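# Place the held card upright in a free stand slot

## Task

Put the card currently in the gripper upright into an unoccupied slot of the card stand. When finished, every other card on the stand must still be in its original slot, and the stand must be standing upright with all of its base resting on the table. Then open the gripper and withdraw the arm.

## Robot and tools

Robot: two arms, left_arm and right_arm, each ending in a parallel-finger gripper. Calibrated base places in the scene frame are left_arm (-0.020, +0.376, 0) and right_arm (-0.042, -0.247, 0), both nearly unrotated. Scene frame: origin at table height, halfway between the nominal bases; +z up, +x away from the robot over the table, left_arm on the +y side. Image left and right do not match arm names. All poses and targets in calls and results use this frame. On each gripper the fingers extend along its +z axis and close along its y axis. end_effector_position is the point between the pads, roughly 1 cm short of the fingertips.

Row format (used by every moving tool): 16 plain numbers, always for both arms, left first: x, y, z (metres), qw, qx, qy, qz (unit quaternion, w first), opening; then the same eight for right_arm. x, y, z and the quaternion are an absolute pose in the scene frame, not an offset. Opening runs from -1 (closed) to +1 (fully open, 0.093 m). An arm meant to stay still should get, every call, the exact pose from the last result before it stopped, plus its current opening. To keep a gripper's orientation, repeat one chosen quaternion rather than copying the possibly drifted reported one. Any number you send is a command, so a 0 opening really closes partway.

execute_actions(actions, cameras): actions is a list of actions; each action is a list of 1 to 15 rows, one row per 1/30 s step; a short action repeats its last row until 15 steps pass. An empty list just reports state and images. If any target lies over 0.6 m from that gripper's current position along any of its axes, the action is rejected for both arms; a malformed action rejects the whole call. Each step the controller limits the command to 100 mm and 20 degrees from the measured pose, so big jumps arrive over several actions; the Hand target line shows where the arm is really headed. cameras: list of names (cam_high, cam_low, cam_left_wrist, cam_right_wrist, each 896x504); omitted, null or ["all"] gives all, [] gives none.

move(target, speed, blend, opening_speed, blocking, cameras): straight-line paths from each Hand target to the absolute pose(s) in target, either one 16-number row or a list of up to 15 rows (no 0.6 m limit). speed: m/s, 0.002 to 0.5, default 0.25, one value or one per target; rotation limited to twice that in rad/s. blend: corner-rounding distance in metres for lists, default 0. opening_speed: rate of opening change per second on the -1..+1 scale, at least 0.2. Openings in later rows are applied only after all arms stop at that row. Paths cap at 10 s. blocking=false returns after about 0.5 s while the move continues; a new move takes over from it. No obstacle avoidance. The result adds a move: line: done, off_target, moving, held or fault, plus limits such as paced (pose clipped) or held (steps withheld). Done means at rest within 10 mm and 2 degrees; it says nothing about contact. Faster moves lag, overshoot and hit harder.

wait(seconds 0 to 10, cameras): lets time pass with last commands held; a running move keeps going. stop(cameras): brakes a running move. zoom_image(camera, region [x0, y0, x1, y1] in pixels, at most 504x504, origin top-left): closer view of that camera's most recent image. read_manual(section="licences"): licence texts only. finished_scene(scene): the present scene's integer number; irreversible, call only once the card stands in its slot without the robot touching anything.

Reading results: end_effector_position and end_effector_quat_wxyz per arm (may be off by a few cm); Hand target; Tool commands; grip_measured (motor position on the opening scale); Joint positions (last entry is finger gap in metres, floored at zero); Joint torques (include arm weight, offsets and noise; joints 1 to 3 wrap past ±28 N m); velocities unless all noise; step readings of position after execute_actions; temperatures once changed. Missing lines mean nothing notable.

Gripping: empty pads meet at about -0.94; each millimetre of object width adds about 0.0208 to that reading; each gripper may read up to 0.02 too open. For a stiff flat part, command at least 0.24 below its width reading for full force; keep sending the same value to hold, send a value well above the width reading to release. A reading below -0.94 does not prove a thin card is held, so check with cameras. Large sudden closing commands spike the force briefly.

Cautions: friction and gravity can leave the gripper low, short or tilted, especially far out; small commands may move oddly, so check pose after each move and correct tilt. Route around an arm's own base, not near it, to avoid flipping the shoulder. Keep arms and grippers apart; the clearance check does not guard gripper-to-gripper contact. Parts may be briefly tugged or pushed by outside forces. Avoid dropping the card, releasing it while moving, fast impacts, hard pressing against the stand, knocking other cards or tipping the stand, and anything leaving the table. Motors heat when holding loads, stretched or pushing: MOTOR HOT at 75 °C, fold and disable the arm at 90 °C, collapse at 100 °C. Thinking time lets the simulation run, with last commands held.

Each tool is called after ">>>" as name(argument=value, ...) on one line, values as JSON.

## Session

>>> execute_actions(actions=[])

>>> zoom_image(camera="cam_high", region=[210, 150, 630, 390])

>>> zoom_image(camera="cam_low", region=[420, 100, 720, 330])

Scene clock: 0.00 s.
left_arm: end_effector_position=(+0.3907, +0.2721, +0.2407) grip_measured=-0.987 end_effector_quat_wxyz=(+0.321, +0.628, +0.688, +0.171) | right_arm: end_effector_position=(+0.2675, -0.2002, +0.4968) grip_measured=+1.000 end_effector_quat_wxyz=(+0.831, -0.012, +0.555, -0.022)
Joint positions: left_arm=[-0.268 1.535 1.46 -0.751 0.002 1.232 0] | right_arm=[0.298 0.897 0.992 0.316 0.283 -0.169 0.093]
Joint velocities: within noise
Joint torques (N m): no reading
Heat: left arm: 34 °C; right arm: 34 °C.
Hand target: left_arm +0.3898, +0.2726, +0.2430; +0.321, +0.628, +0.687, +0.172 | right_arm +0.2659, -0.2007, +0.5001; +0.833, -0.011, +0.552, -0.022
Tool commands: left_gripper/opening=-1.0 right_gripper/opening=+1.0

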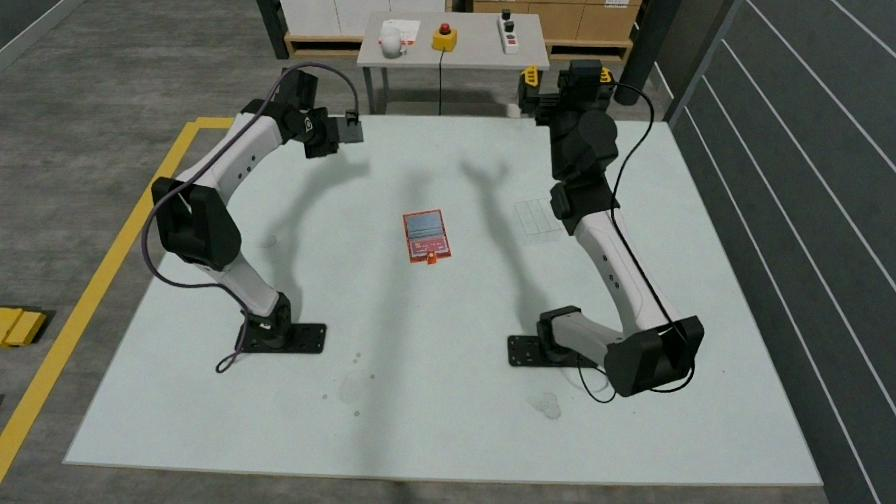

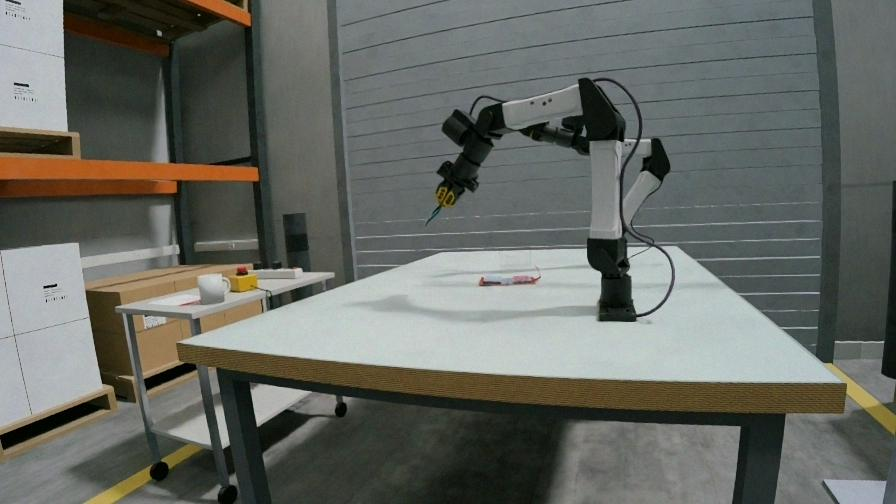

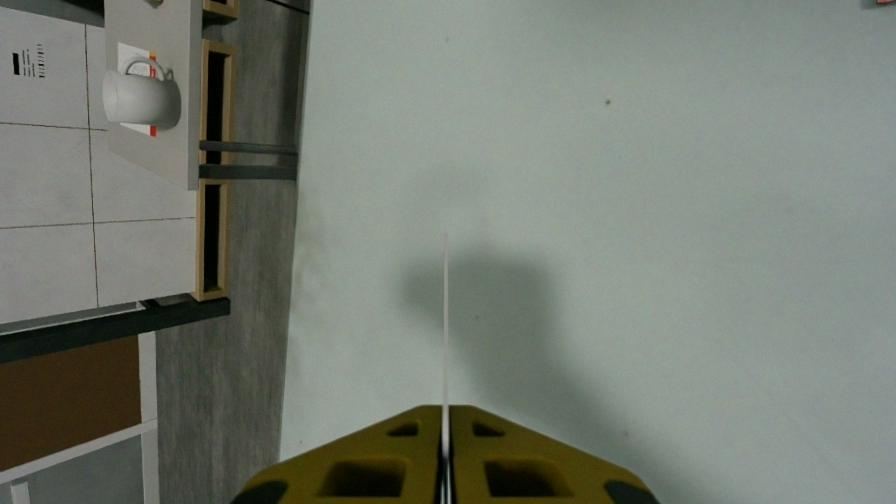

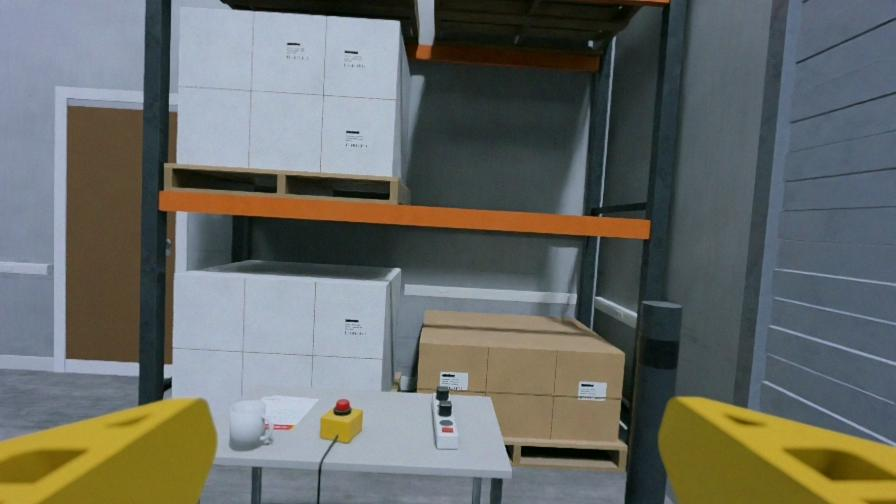

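Scaled by 1.200 from the camera's 896x504 image, which has a finer 1280x720 frame.

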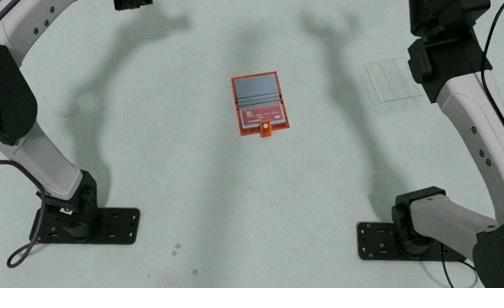

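Scaled by 1.680 from the camera's 896x504 image, which has a finer 1280x720 frame.

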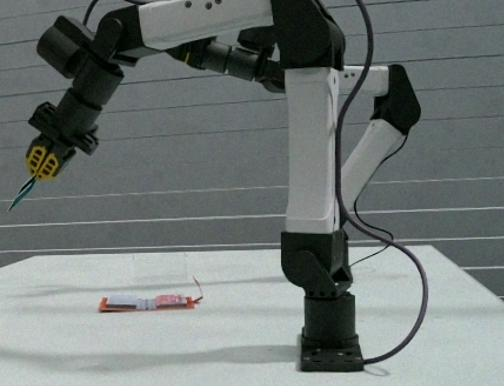

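>>> move(target=[[0.33,0.22,0.27,0.2531,0.2009,0.9447,-0.0538,-1,0.22,-0.247,0.32,0.2588,0,0.9659,0,1],[0.262,0.159,0.175,0,-0.4226,0.9063,0,-1,0.22,-0.247,0.30,0.2588,0,0.9659,0,1]], blend=0.04, speed=0.35)

>>> zoom_image(camera="cam_right_wrist", region=[200, 20, 700, 420])

Scene clock: 32.47 s.
left_arm: end_effector_position=(+0.2634, +0.1632, +0.1768) grip_measured=-0.987 end_effector_quat_wxyz=(+0.009, -0.419, +0.908, -0.003) | right_arm: end_effector_position=(+0.2207, -0.2468, +0.2995) grip_measured=+1.000 end_effector_quat_wxyz=(+0.252, +0.002, +0.968, -0.002)
Joint positions: left_arm=[-0.672 1.899 1.882 -1.539 -0.014 -1.516 0] | right_arm=[0.005 1.259 1.639 -1.441 0.01 0.01 0.093]
Joint torques (N m): left_arm=[-0.13 -5.65 8.06 0.33 0.14 -0.03] | right_arm=[-0.7 -4.07 4.33 1.81 -0.07 -0.19]
Hand target: left_arm +0.2620, +0.1591, +0.1750; +0.000, -0.423, +0.906, +0.000 | right_arm +0.2200, -0.2469, +0.3000; +0.259, +0.000, +0.966, +0.000
Off the commanded pose: left_arm 0.005 m, 1 deg | right_arm 0.001 m, 1 deg.
move: done

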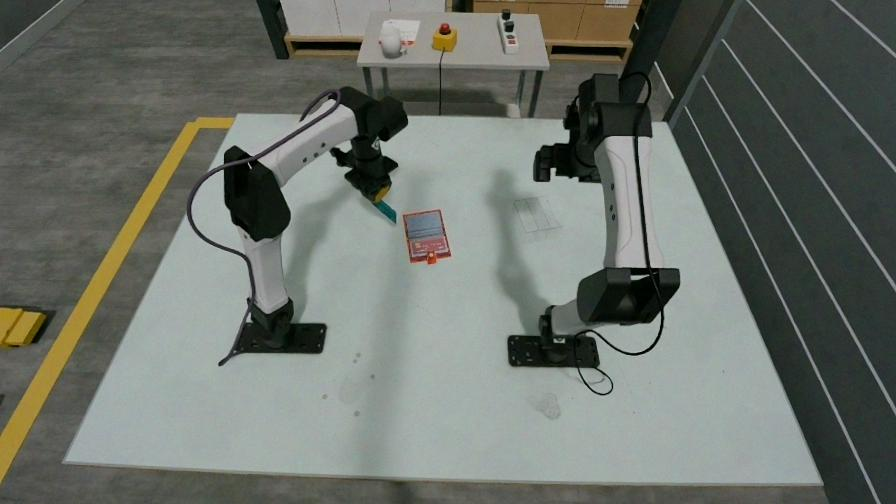

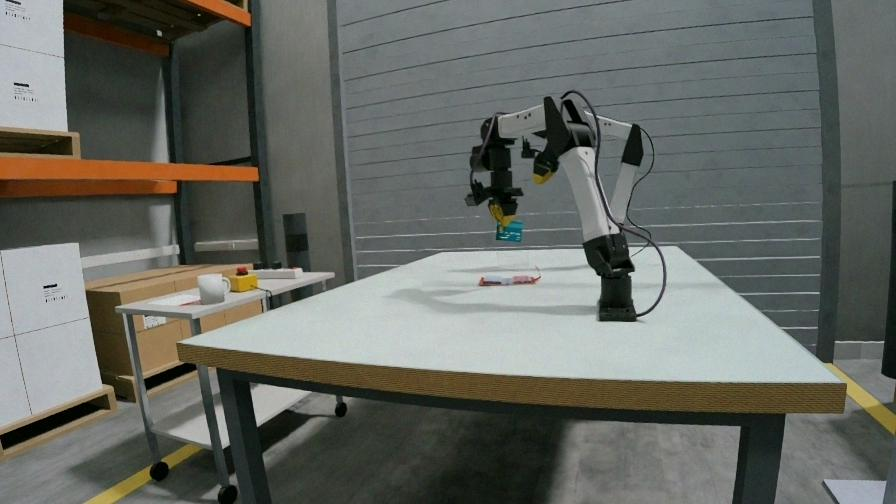

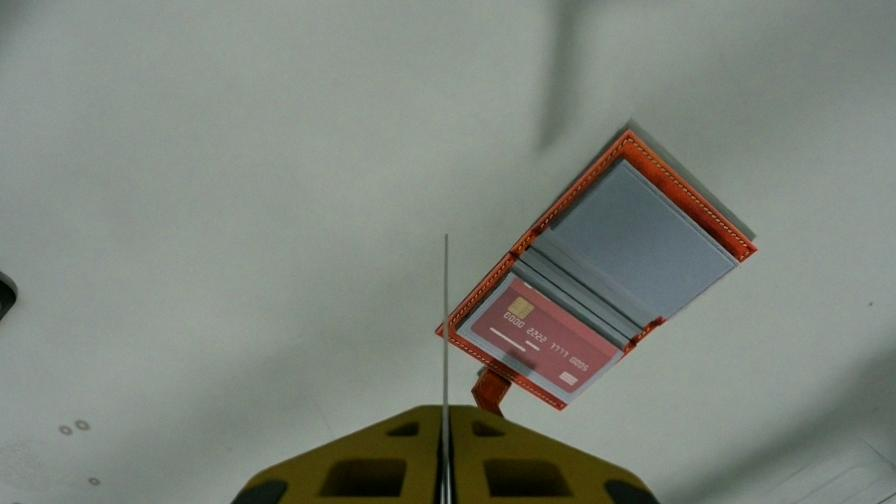

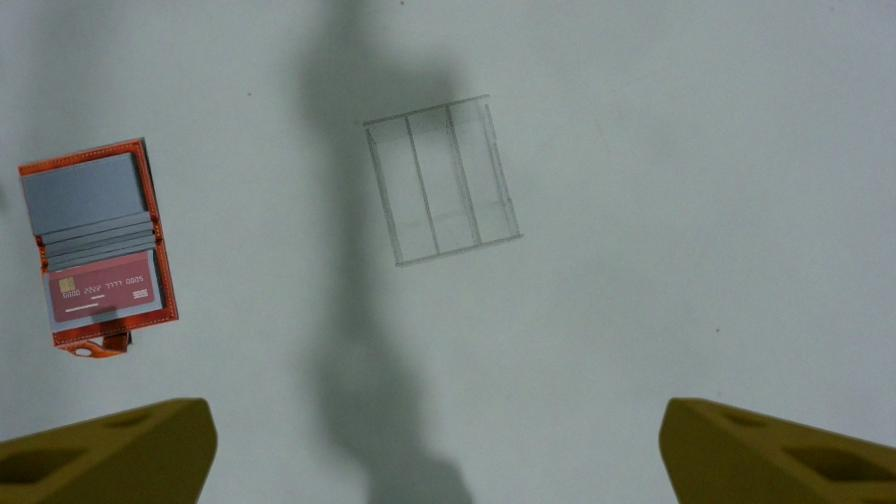

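Scaled by 1.008 from the camera's 896x504 image, which has a finer 1280x720 frame.

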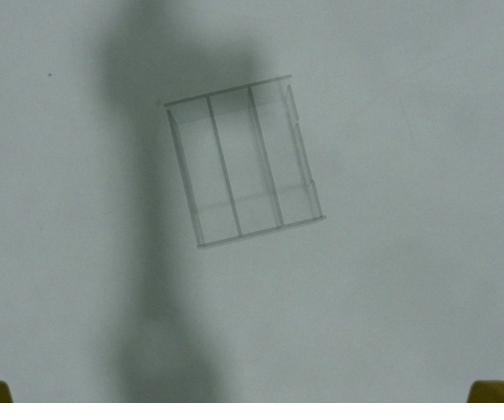

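>>> move(target=[[0.262,0.159,0.175,0,-0.4226,0.9063,0,-1,0.27,-0.05,0.24,0.488,-0.1874,0.8455,0.1082,1],[0.262,0.159,0.175,0,-0.4226,0.9063,0,-1,0.182,0.068,0.145,0.6409,-0.2988,0.6409,0.2988,1]], blend=0.04, speed=0.3)

>>> zoom_image(camera="cam_low", region=[450, 110, 600, 260])

Scene clock: 56.93 s.
left_arm: end_effector_position=(+0.2631, +0.1632, +0.1768) grip_measured=-0.987 end_effector_quat_wxyz=(+0.009, -0.419, +0.908, -0.003) | right_arm: end_effector_position=(+0.1848, +0.0681, +0.1496) grip_measured=+1.000 end_effector_quat_wxyz=(+0.644, -0.291, +0.641, +0.300)
Joint positions: left_arm=[-0.672 1.899 1.882 -1.54 -0.013 -1.517 0] | right_arm=[1.009 1.652 0.274 1.386 0.151 0.008 0.093]
Joint torques (N m): left_arm=[-0.12 -5.65 8.06 0.34 0.17 -0.04] | right_arm=[0.05 -4.11 3.58 2.74 -0.07 -0.19]
Hand target: left_arm +0.2620, +0.1591, +0.1750; +0.000, -0.423, +0.906, +0.000 | right_arm +0.1819, +0.0680, +0.1451; +0.641, -0.299, +0.641, +0.299
Off the commanded pose: left_arm 0.005 m, 1 deg | right_arm 0.005 m, 1 deg.
move: done

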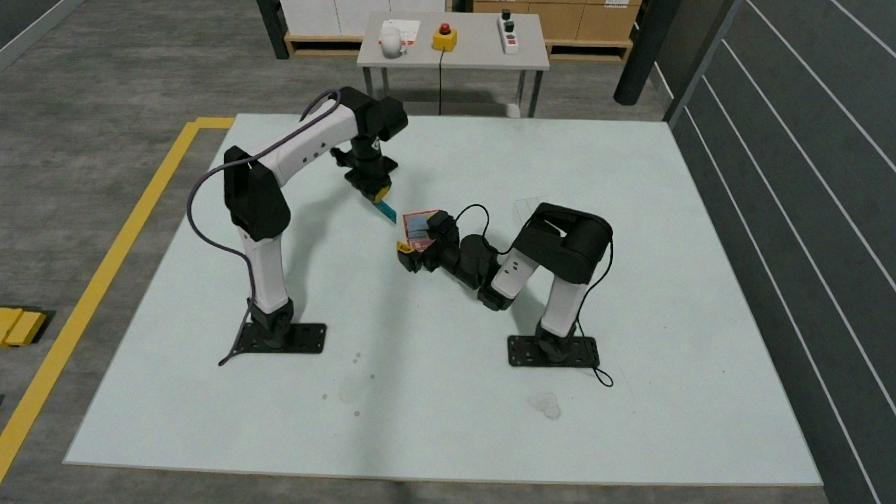

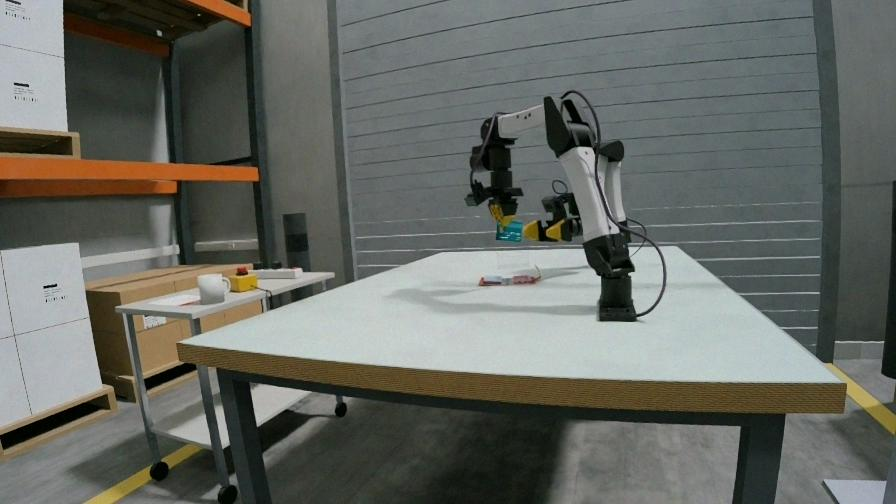

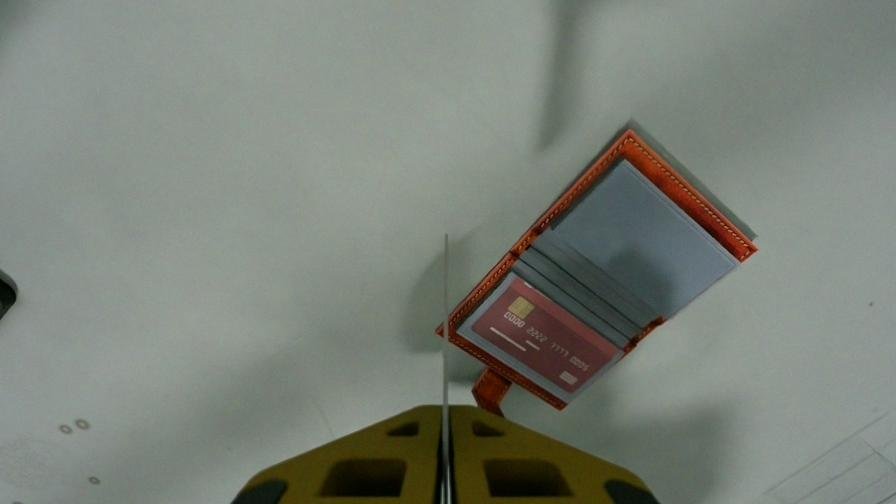

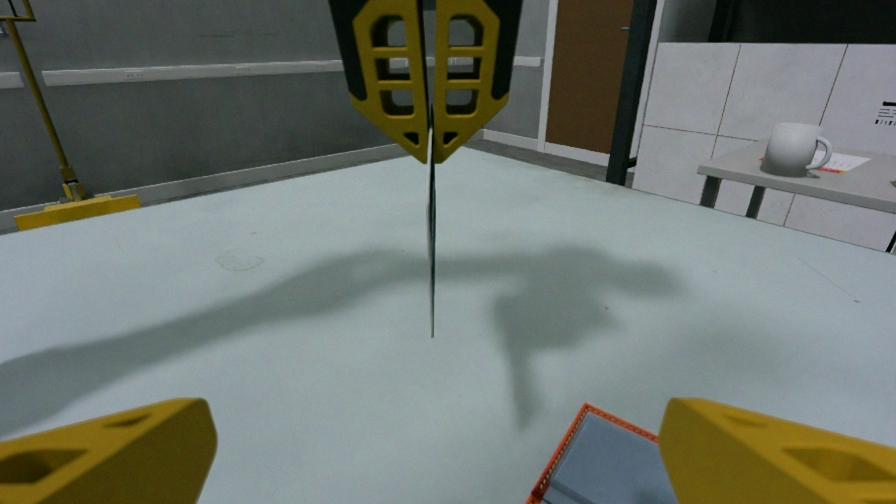

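Scaled by 3.360 from the camera's 896x504 image, which has a finer 1280x720 frame.

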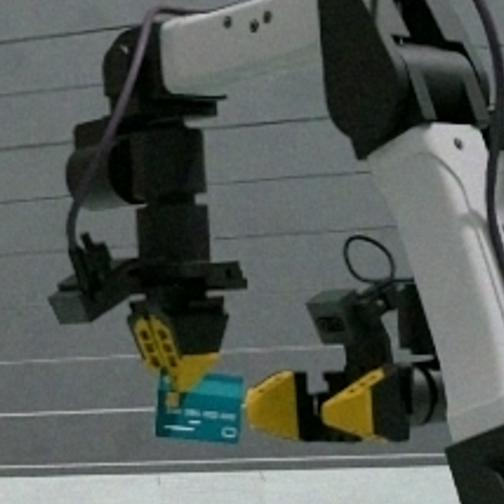

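>>> move(target=[0.262,0.159,0.175,0,-0.4226,0.9063,0,-1,0.245,0.146,0.140,0.6409,-0.2988,0.6409,0.2988,1], speed=0.1)

>>> zoom_image(camera="cam_low", region=[450, 110, 600, 260])

Scene clock: 97.03 s.
left_arm: end_effector_position=(+0.2631, +0.1631, +0.1768) grip_measured=-0.987 end_effector_quat_wxyz=(+0.009, -0.419, +0.908, -0.003) | right_arm: end_effector_position=(+0.2408, +0.1420, +0.1429) grip_measured=+1.000 end_effector_quat_wxyz=(+0.643, -0.294, +0.640, +0.302)
Joint positions: left_arm=[-0.672 1.899 1.882 -1.54 -0.013 -1.517 0] | right_arm=[0.978 1.938 0.645 1.302 0.113 0.008 0.093]
Joint torques (N m): left_arm=[-0.13 -5.65 8.08 0.34 0.17 -0.04] | right_arm=[-0.7 -7.01 6.43 2.44 -0.08 -0.19]
Hand target: left_arm +0.2620, +0.1591, +0.1750; +0.000, -0.423, +0.906, +0.000 | right_arm +0.2449, +0.1458, +0.1402; +0.641, -0.299, +0.641, +0.299
Off the commanded pose: left_arm 0.005 m, 1 deg | right_arm 0.006 m, 1 deg.
move: done

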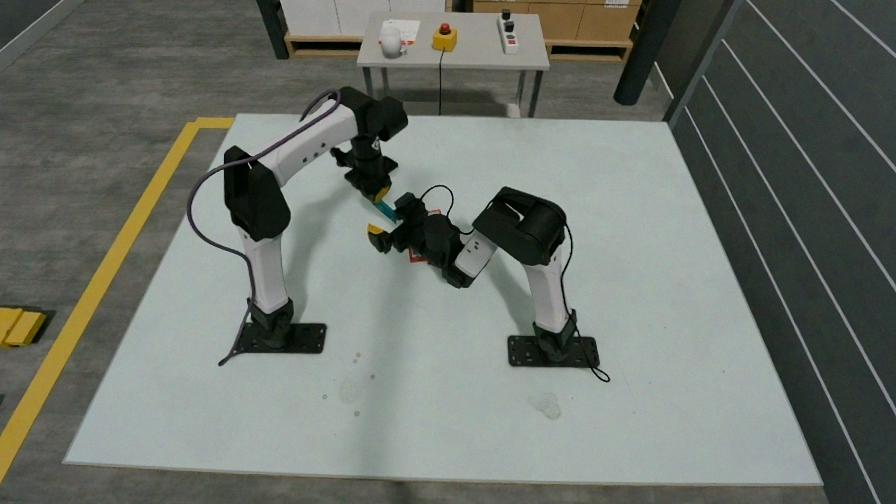

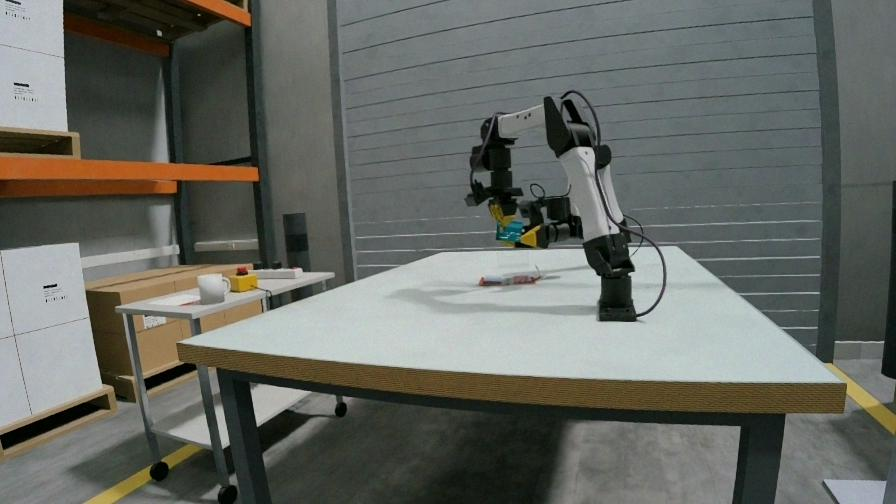

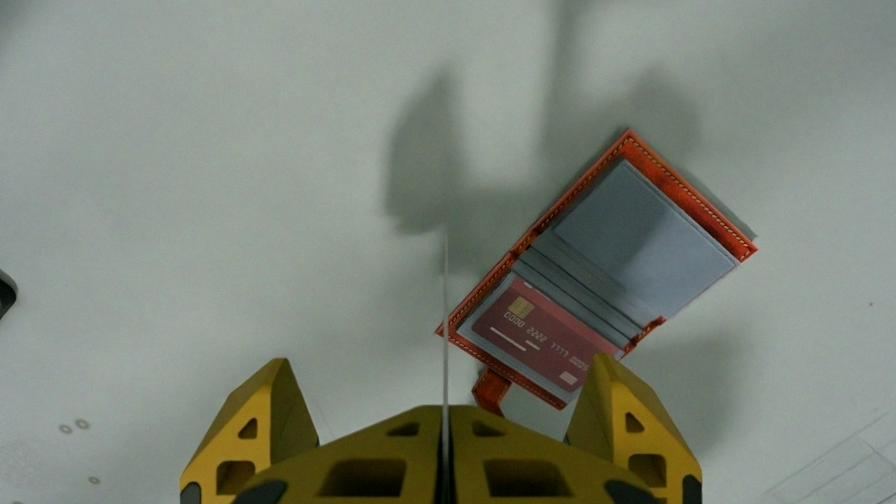

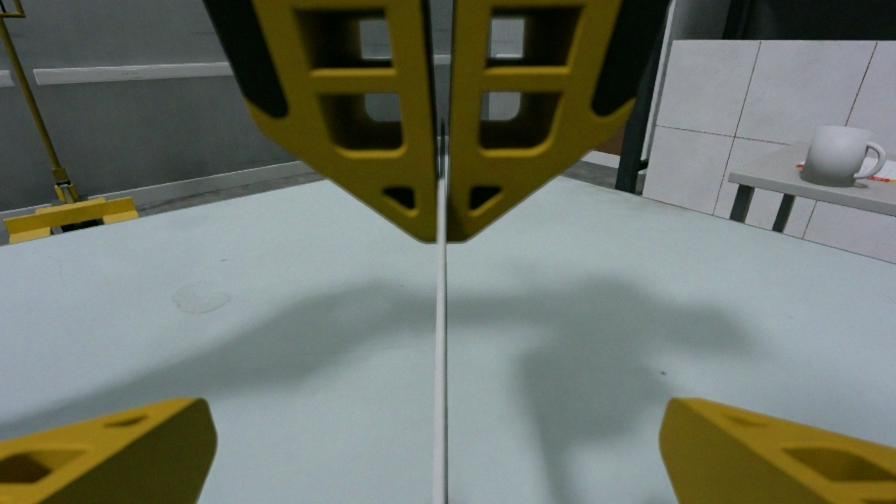

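Scaled by 3.360 from the camera's 896x504 image, which has a finer 1280x720 frame.

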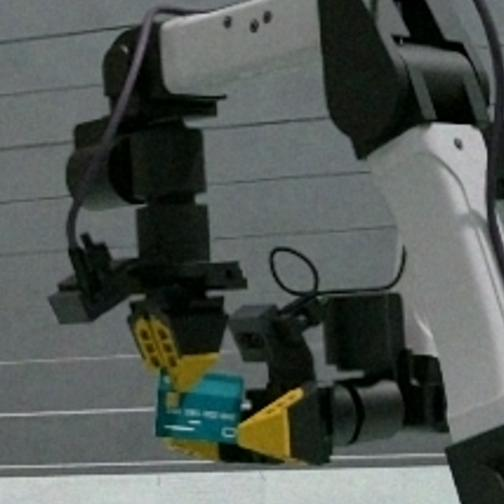

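>>> move(target=[0.262,0.159,0.175,0,-0.4226,0.9063,0,-1,0.2512,0.1531,0.148,0.6409,-0.2988,0.6409,0.2988,1], speed=0.1)

>>> zoom_image(camera="cam_low", region=[450, 110, 600, 260])

Scene clock: 105.53 s.
left_arm: end_effector_position=(+0.2631, +0.1631, +0.1768) grip_measured=-0.987 end_effector_quat_wxyz=(+0.009, -0.419, +0.908, -0.003) | right_arm: end_effector_position=(+0.2470, +0.1495, +0.1465) grip_measured=+1.000 end_effector_quat_wxyz=(+0.640, -0.296, +0.642, +0.300)
Joint positions: left_arm=[-0.672 1.899 1.882 -1.54 -0.013 -1.517 0] | right_arm=[0.975 1.938 0.689 1.249 0.109 0.008 0.093]
Joint torques (N m): left_arm=[-0.12 -5.67 8.09 0.34 0.17 -0.04] | right_arm=[-0.69 -8.06 6.65 2.45 -0.08 -0.19]
Hand target: left_arm +0.2620, +0.1591, +0.1750; +0.000, -0.423, +0.906, +0.000 | right_arm +0.2511, +0.1530, +0.1482; +0.641, -0.299, +0.641, +0.299
Off the commanded pose: left_arm 0.005 m, 1 deg | right_arm 0.006 m, 0 deg.
move: done

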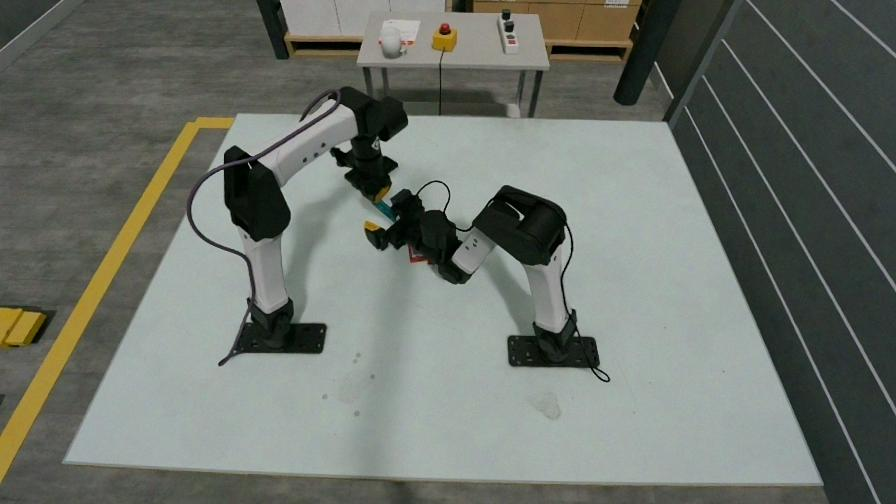

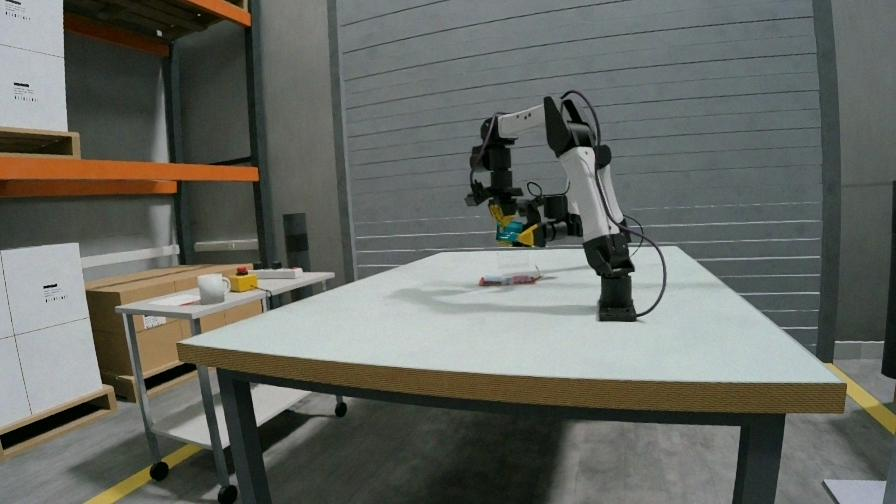

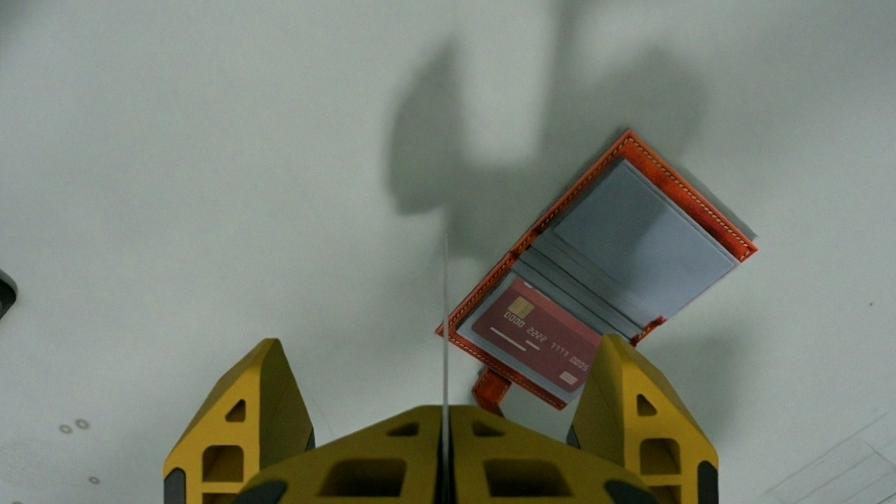

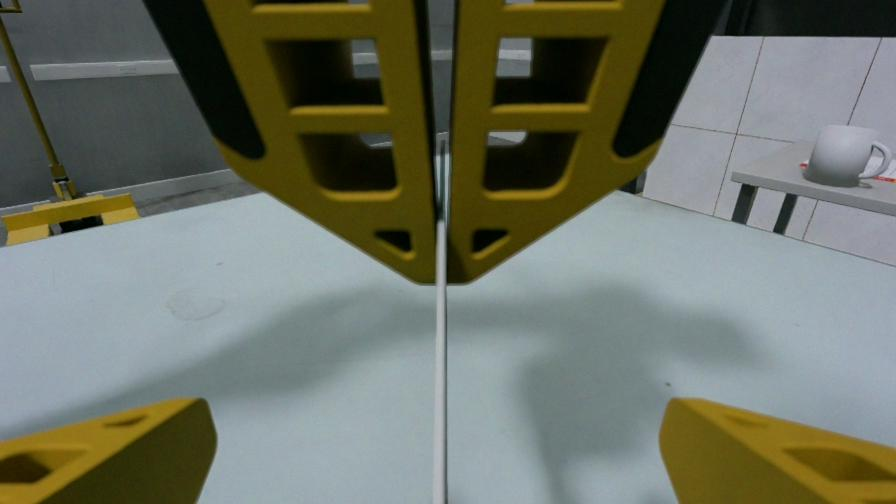

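Scaled by 3.360 from the camera's 896x504 image, which has a finer 1280x720 frame.

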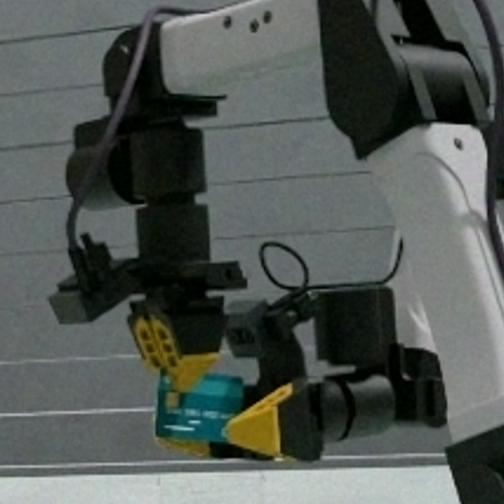

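>>> move(target=[[0.262,0.159,0.175,0,-0.4226,0.9063,0,-1,0.2512,0.1531,0.153,0.6409,-0.2988,0.6409,0.2988,1],[0.262,0.159,0.175,0,-0.4226,0.9063,0,-1,0.2512,0.1531,0.153,0.6409,-0.2988,0.6409,0.2988,-1]], speed=0.1, opening_speed=0.7)

>>> zoom_image(camera="cam_low", region=[450, 110, 600, 260])

Scene clock: 114.90 s.
left_arm: end_effector_position=(+0.2625, +0.1636, +0.1768) grip_measured=-0.987 end_effector_quat_wxyz=(+0.008, -0.420, +0.908, -0.002) | right_arm: end_effector_position=(+0.2470, +0.1494, +0.1407) grip_measured=-0.972 end_effector_quat_wxyz=(+0.633, -0.301, +0.649, +0.295)
Joint positions: left_arm=[-0.672 1.899 1.882 -1.543 -0.013 -1.519 0] | right_arm=[0.975 1.938 0.689 1.225 0.109 0.004 0]
Joint torques (N m): left_arm=[-0.12 -5.65 8.06 0.36 0.17 -0.03] | right_arm=[-0.68 -9.89 6.84 2.46 -0.07 -0.15]
Heat: left arm: 37 °C; right arm: 39 °C.
Hand target: left_arm +0.2619, +0.1591, +0.1750; +0.000, -0.423, +0.906, +0.000 | right_arm +0.2509, +0.1528, +0.1532; +0.641, -0.299, +0.641, +0.299
Off the commanded pose: left_arm 0.005 m, 1 deg | right_arm 0.014 m, 1 deg.
move: off_target (right_arm); target 2's new opening was sent with right_arm's hand 0.013 m and 1 deg from that target

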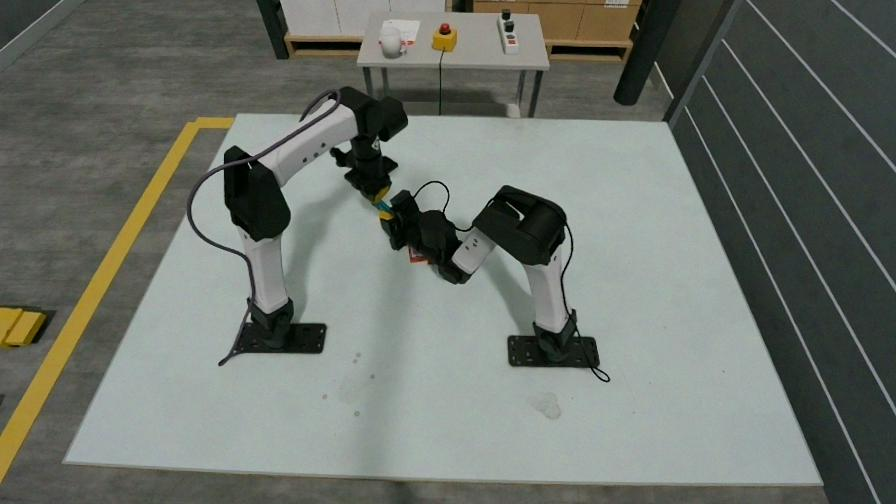

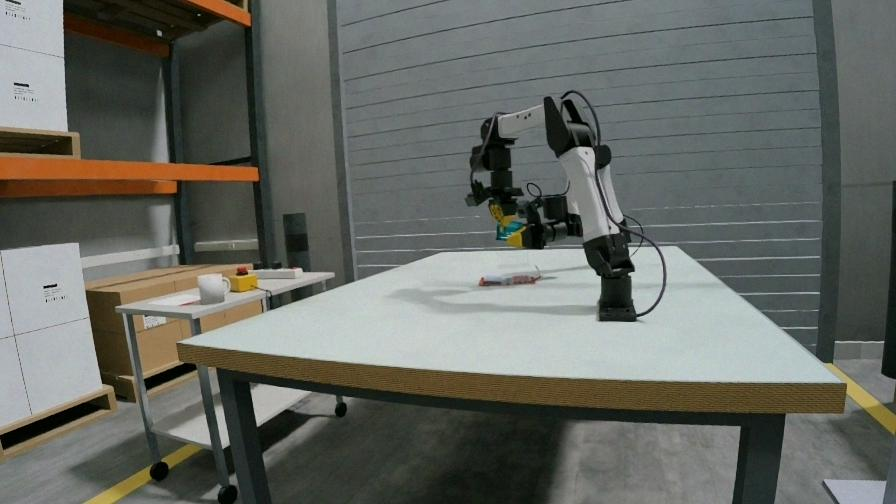

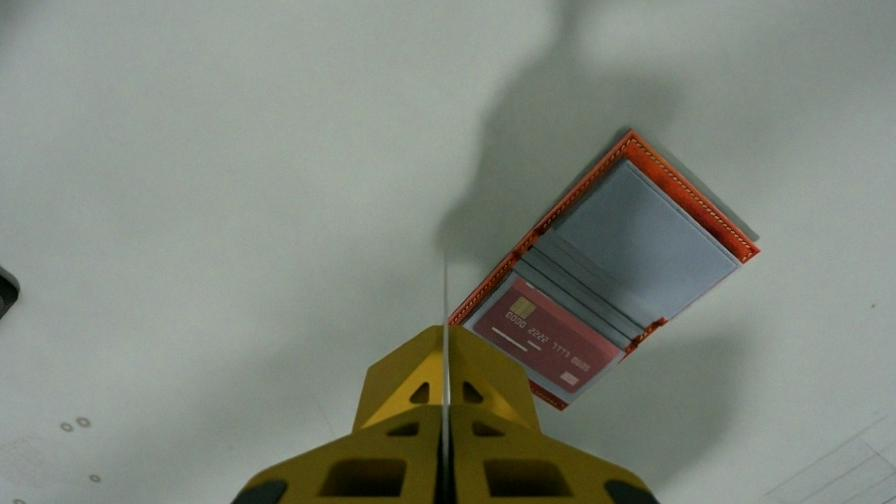

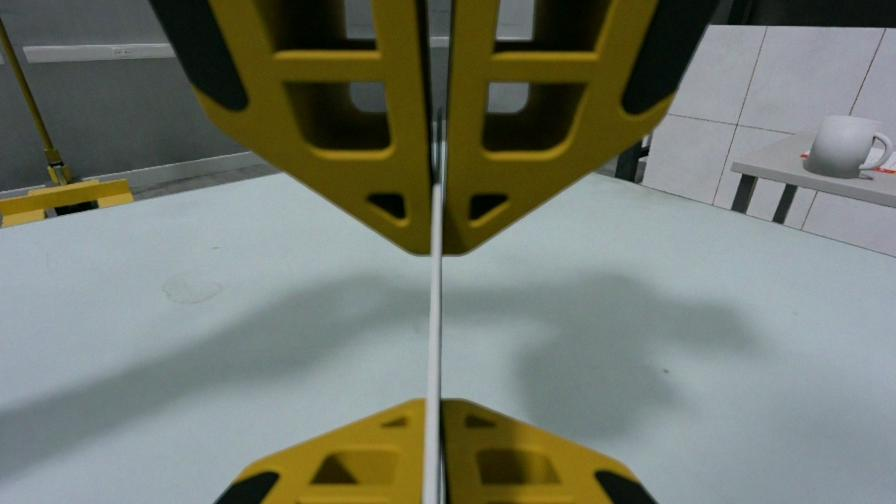

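Scaled by 3.360 from the camera's 896x504 image, which has a finer 1280x720 frame.

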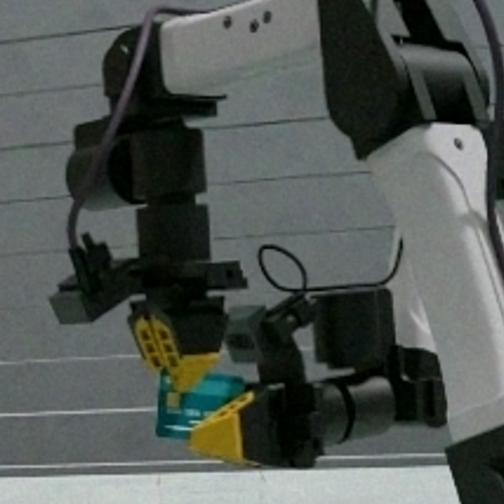

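>>> move(target=[[0.262,0.159,0.175,0,-0.4226,0.9063,0,-1,0.2512,0.1531,0.153,0.6409,-0.2988,0.6409,0.2988,1],[0.262,0.159,0.175,0,-0.4226,0.9063,0,-1,0.205,0.098,0.154,0.6409,-0.2988,0.6409,0.2988,1]], speed=0.12, opening_speed=1.2, cameras=[])

>>> move(target=[0.262,0.159,0.175,0,-0.4226,0.9063,0,-1,0.2512,0.1531,0.151,0.6409,-0.2988,0.6409,0.2988,1], speed=0.12)

>>> zoom_image(camera="cam_low", region=[450, 110, 600, 260])

Scene clock: 125.77 s.
Off the commanded pose: left_arm 0.005 m, 1 deg | right_arm 0.009 m, 1 deg.
move: done

Scene clock: 126.97 s.
left_arm: end_effector_position=(+0.2625, +0.1636, +0.1768) grip_measured=-0.987 end_effector_quat_wxyz=(+0.008, -0.420, +0.907, -0.002) | right_arm: end_effector_position=(+0.2469, +0.1489, +0.1531) grip_measured=+1.000 end_effector_quat_wxyz=(+0.643, -0.295, +0.640, +0.300)
Joint positions: left_arm=[-0.672 1.899 1.882 -1.543 -0.013 -1.519 0] | right_arm=[0.974 1.918 0.69 1.235 0.109 0.003 0.093]
Joint torques (N m): left_arm=[-0.13 -5.65 8.06 0.36 0.16 -0.03] | right_arm=[-0.68 -7.16 6.8 2.42 -0.05 -0.15]
Hand target: left_arm +0.2619, +0.1591, +0.1750; +0.000, -0.423, +0.906, +0.000 | right_arm +0.2511, +0.1528, +0.1510; +0.641, -0.299, +0.641, +0.299
Off the commanded pose: left_arm 0.005 m, 1 deg | right_arm 0.006 m, 1 deg.
move: done

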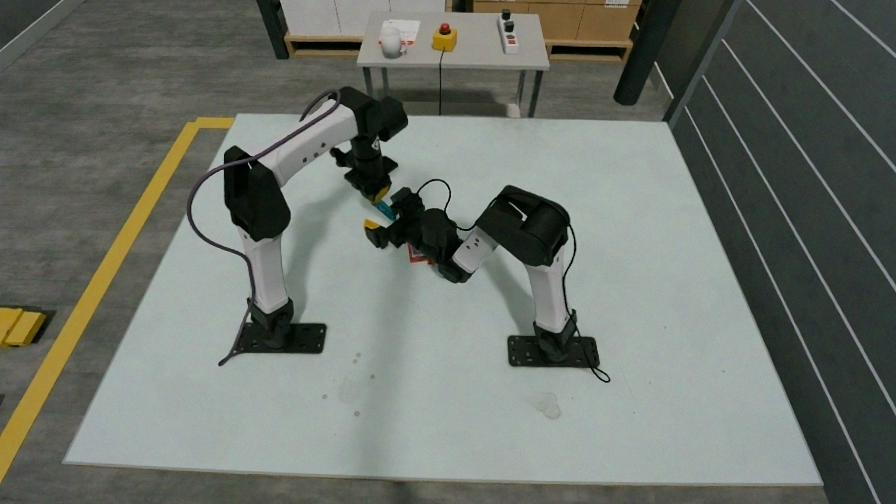

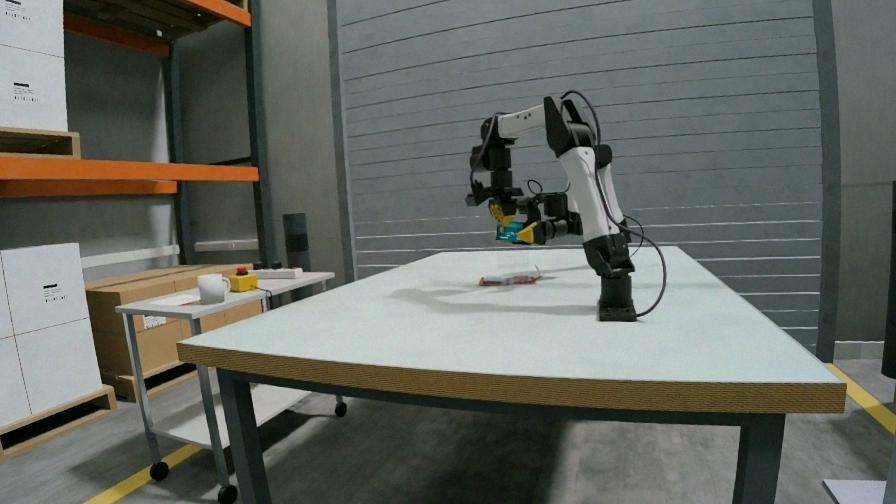

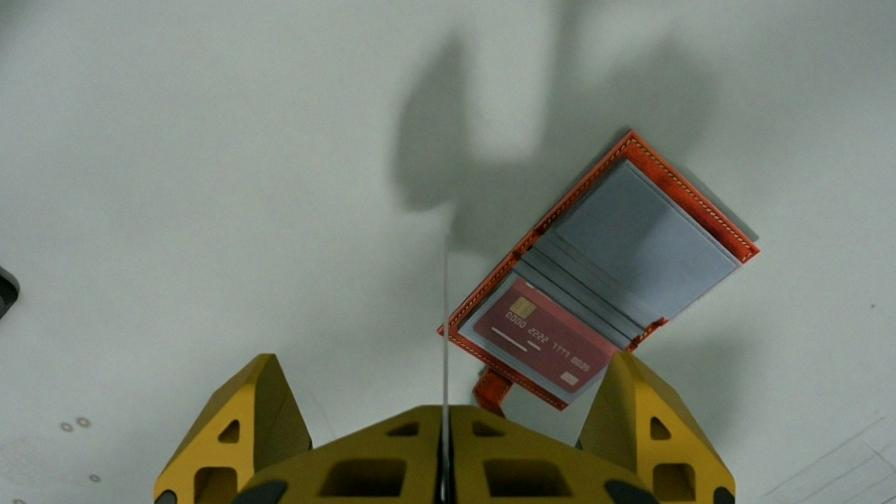

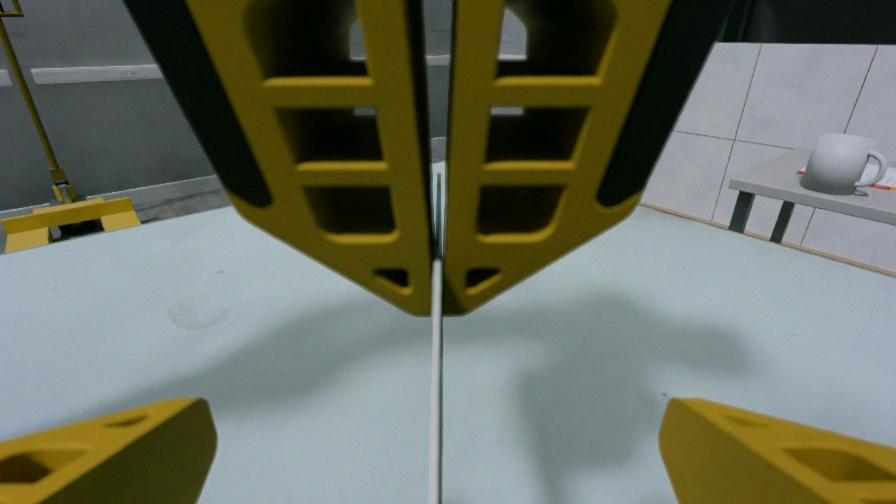

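Scaled by 3.360 from the camera's 896x504 image, which has a finer 1280x720 frame.

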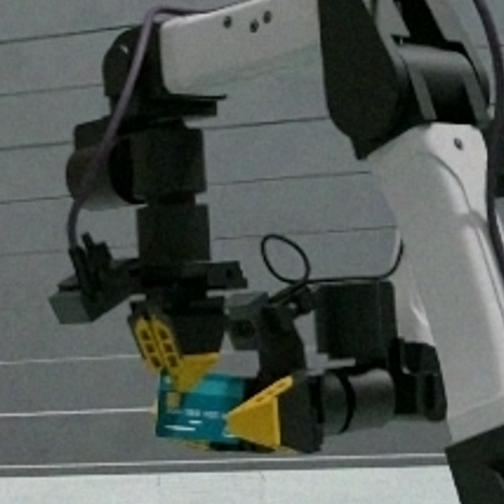

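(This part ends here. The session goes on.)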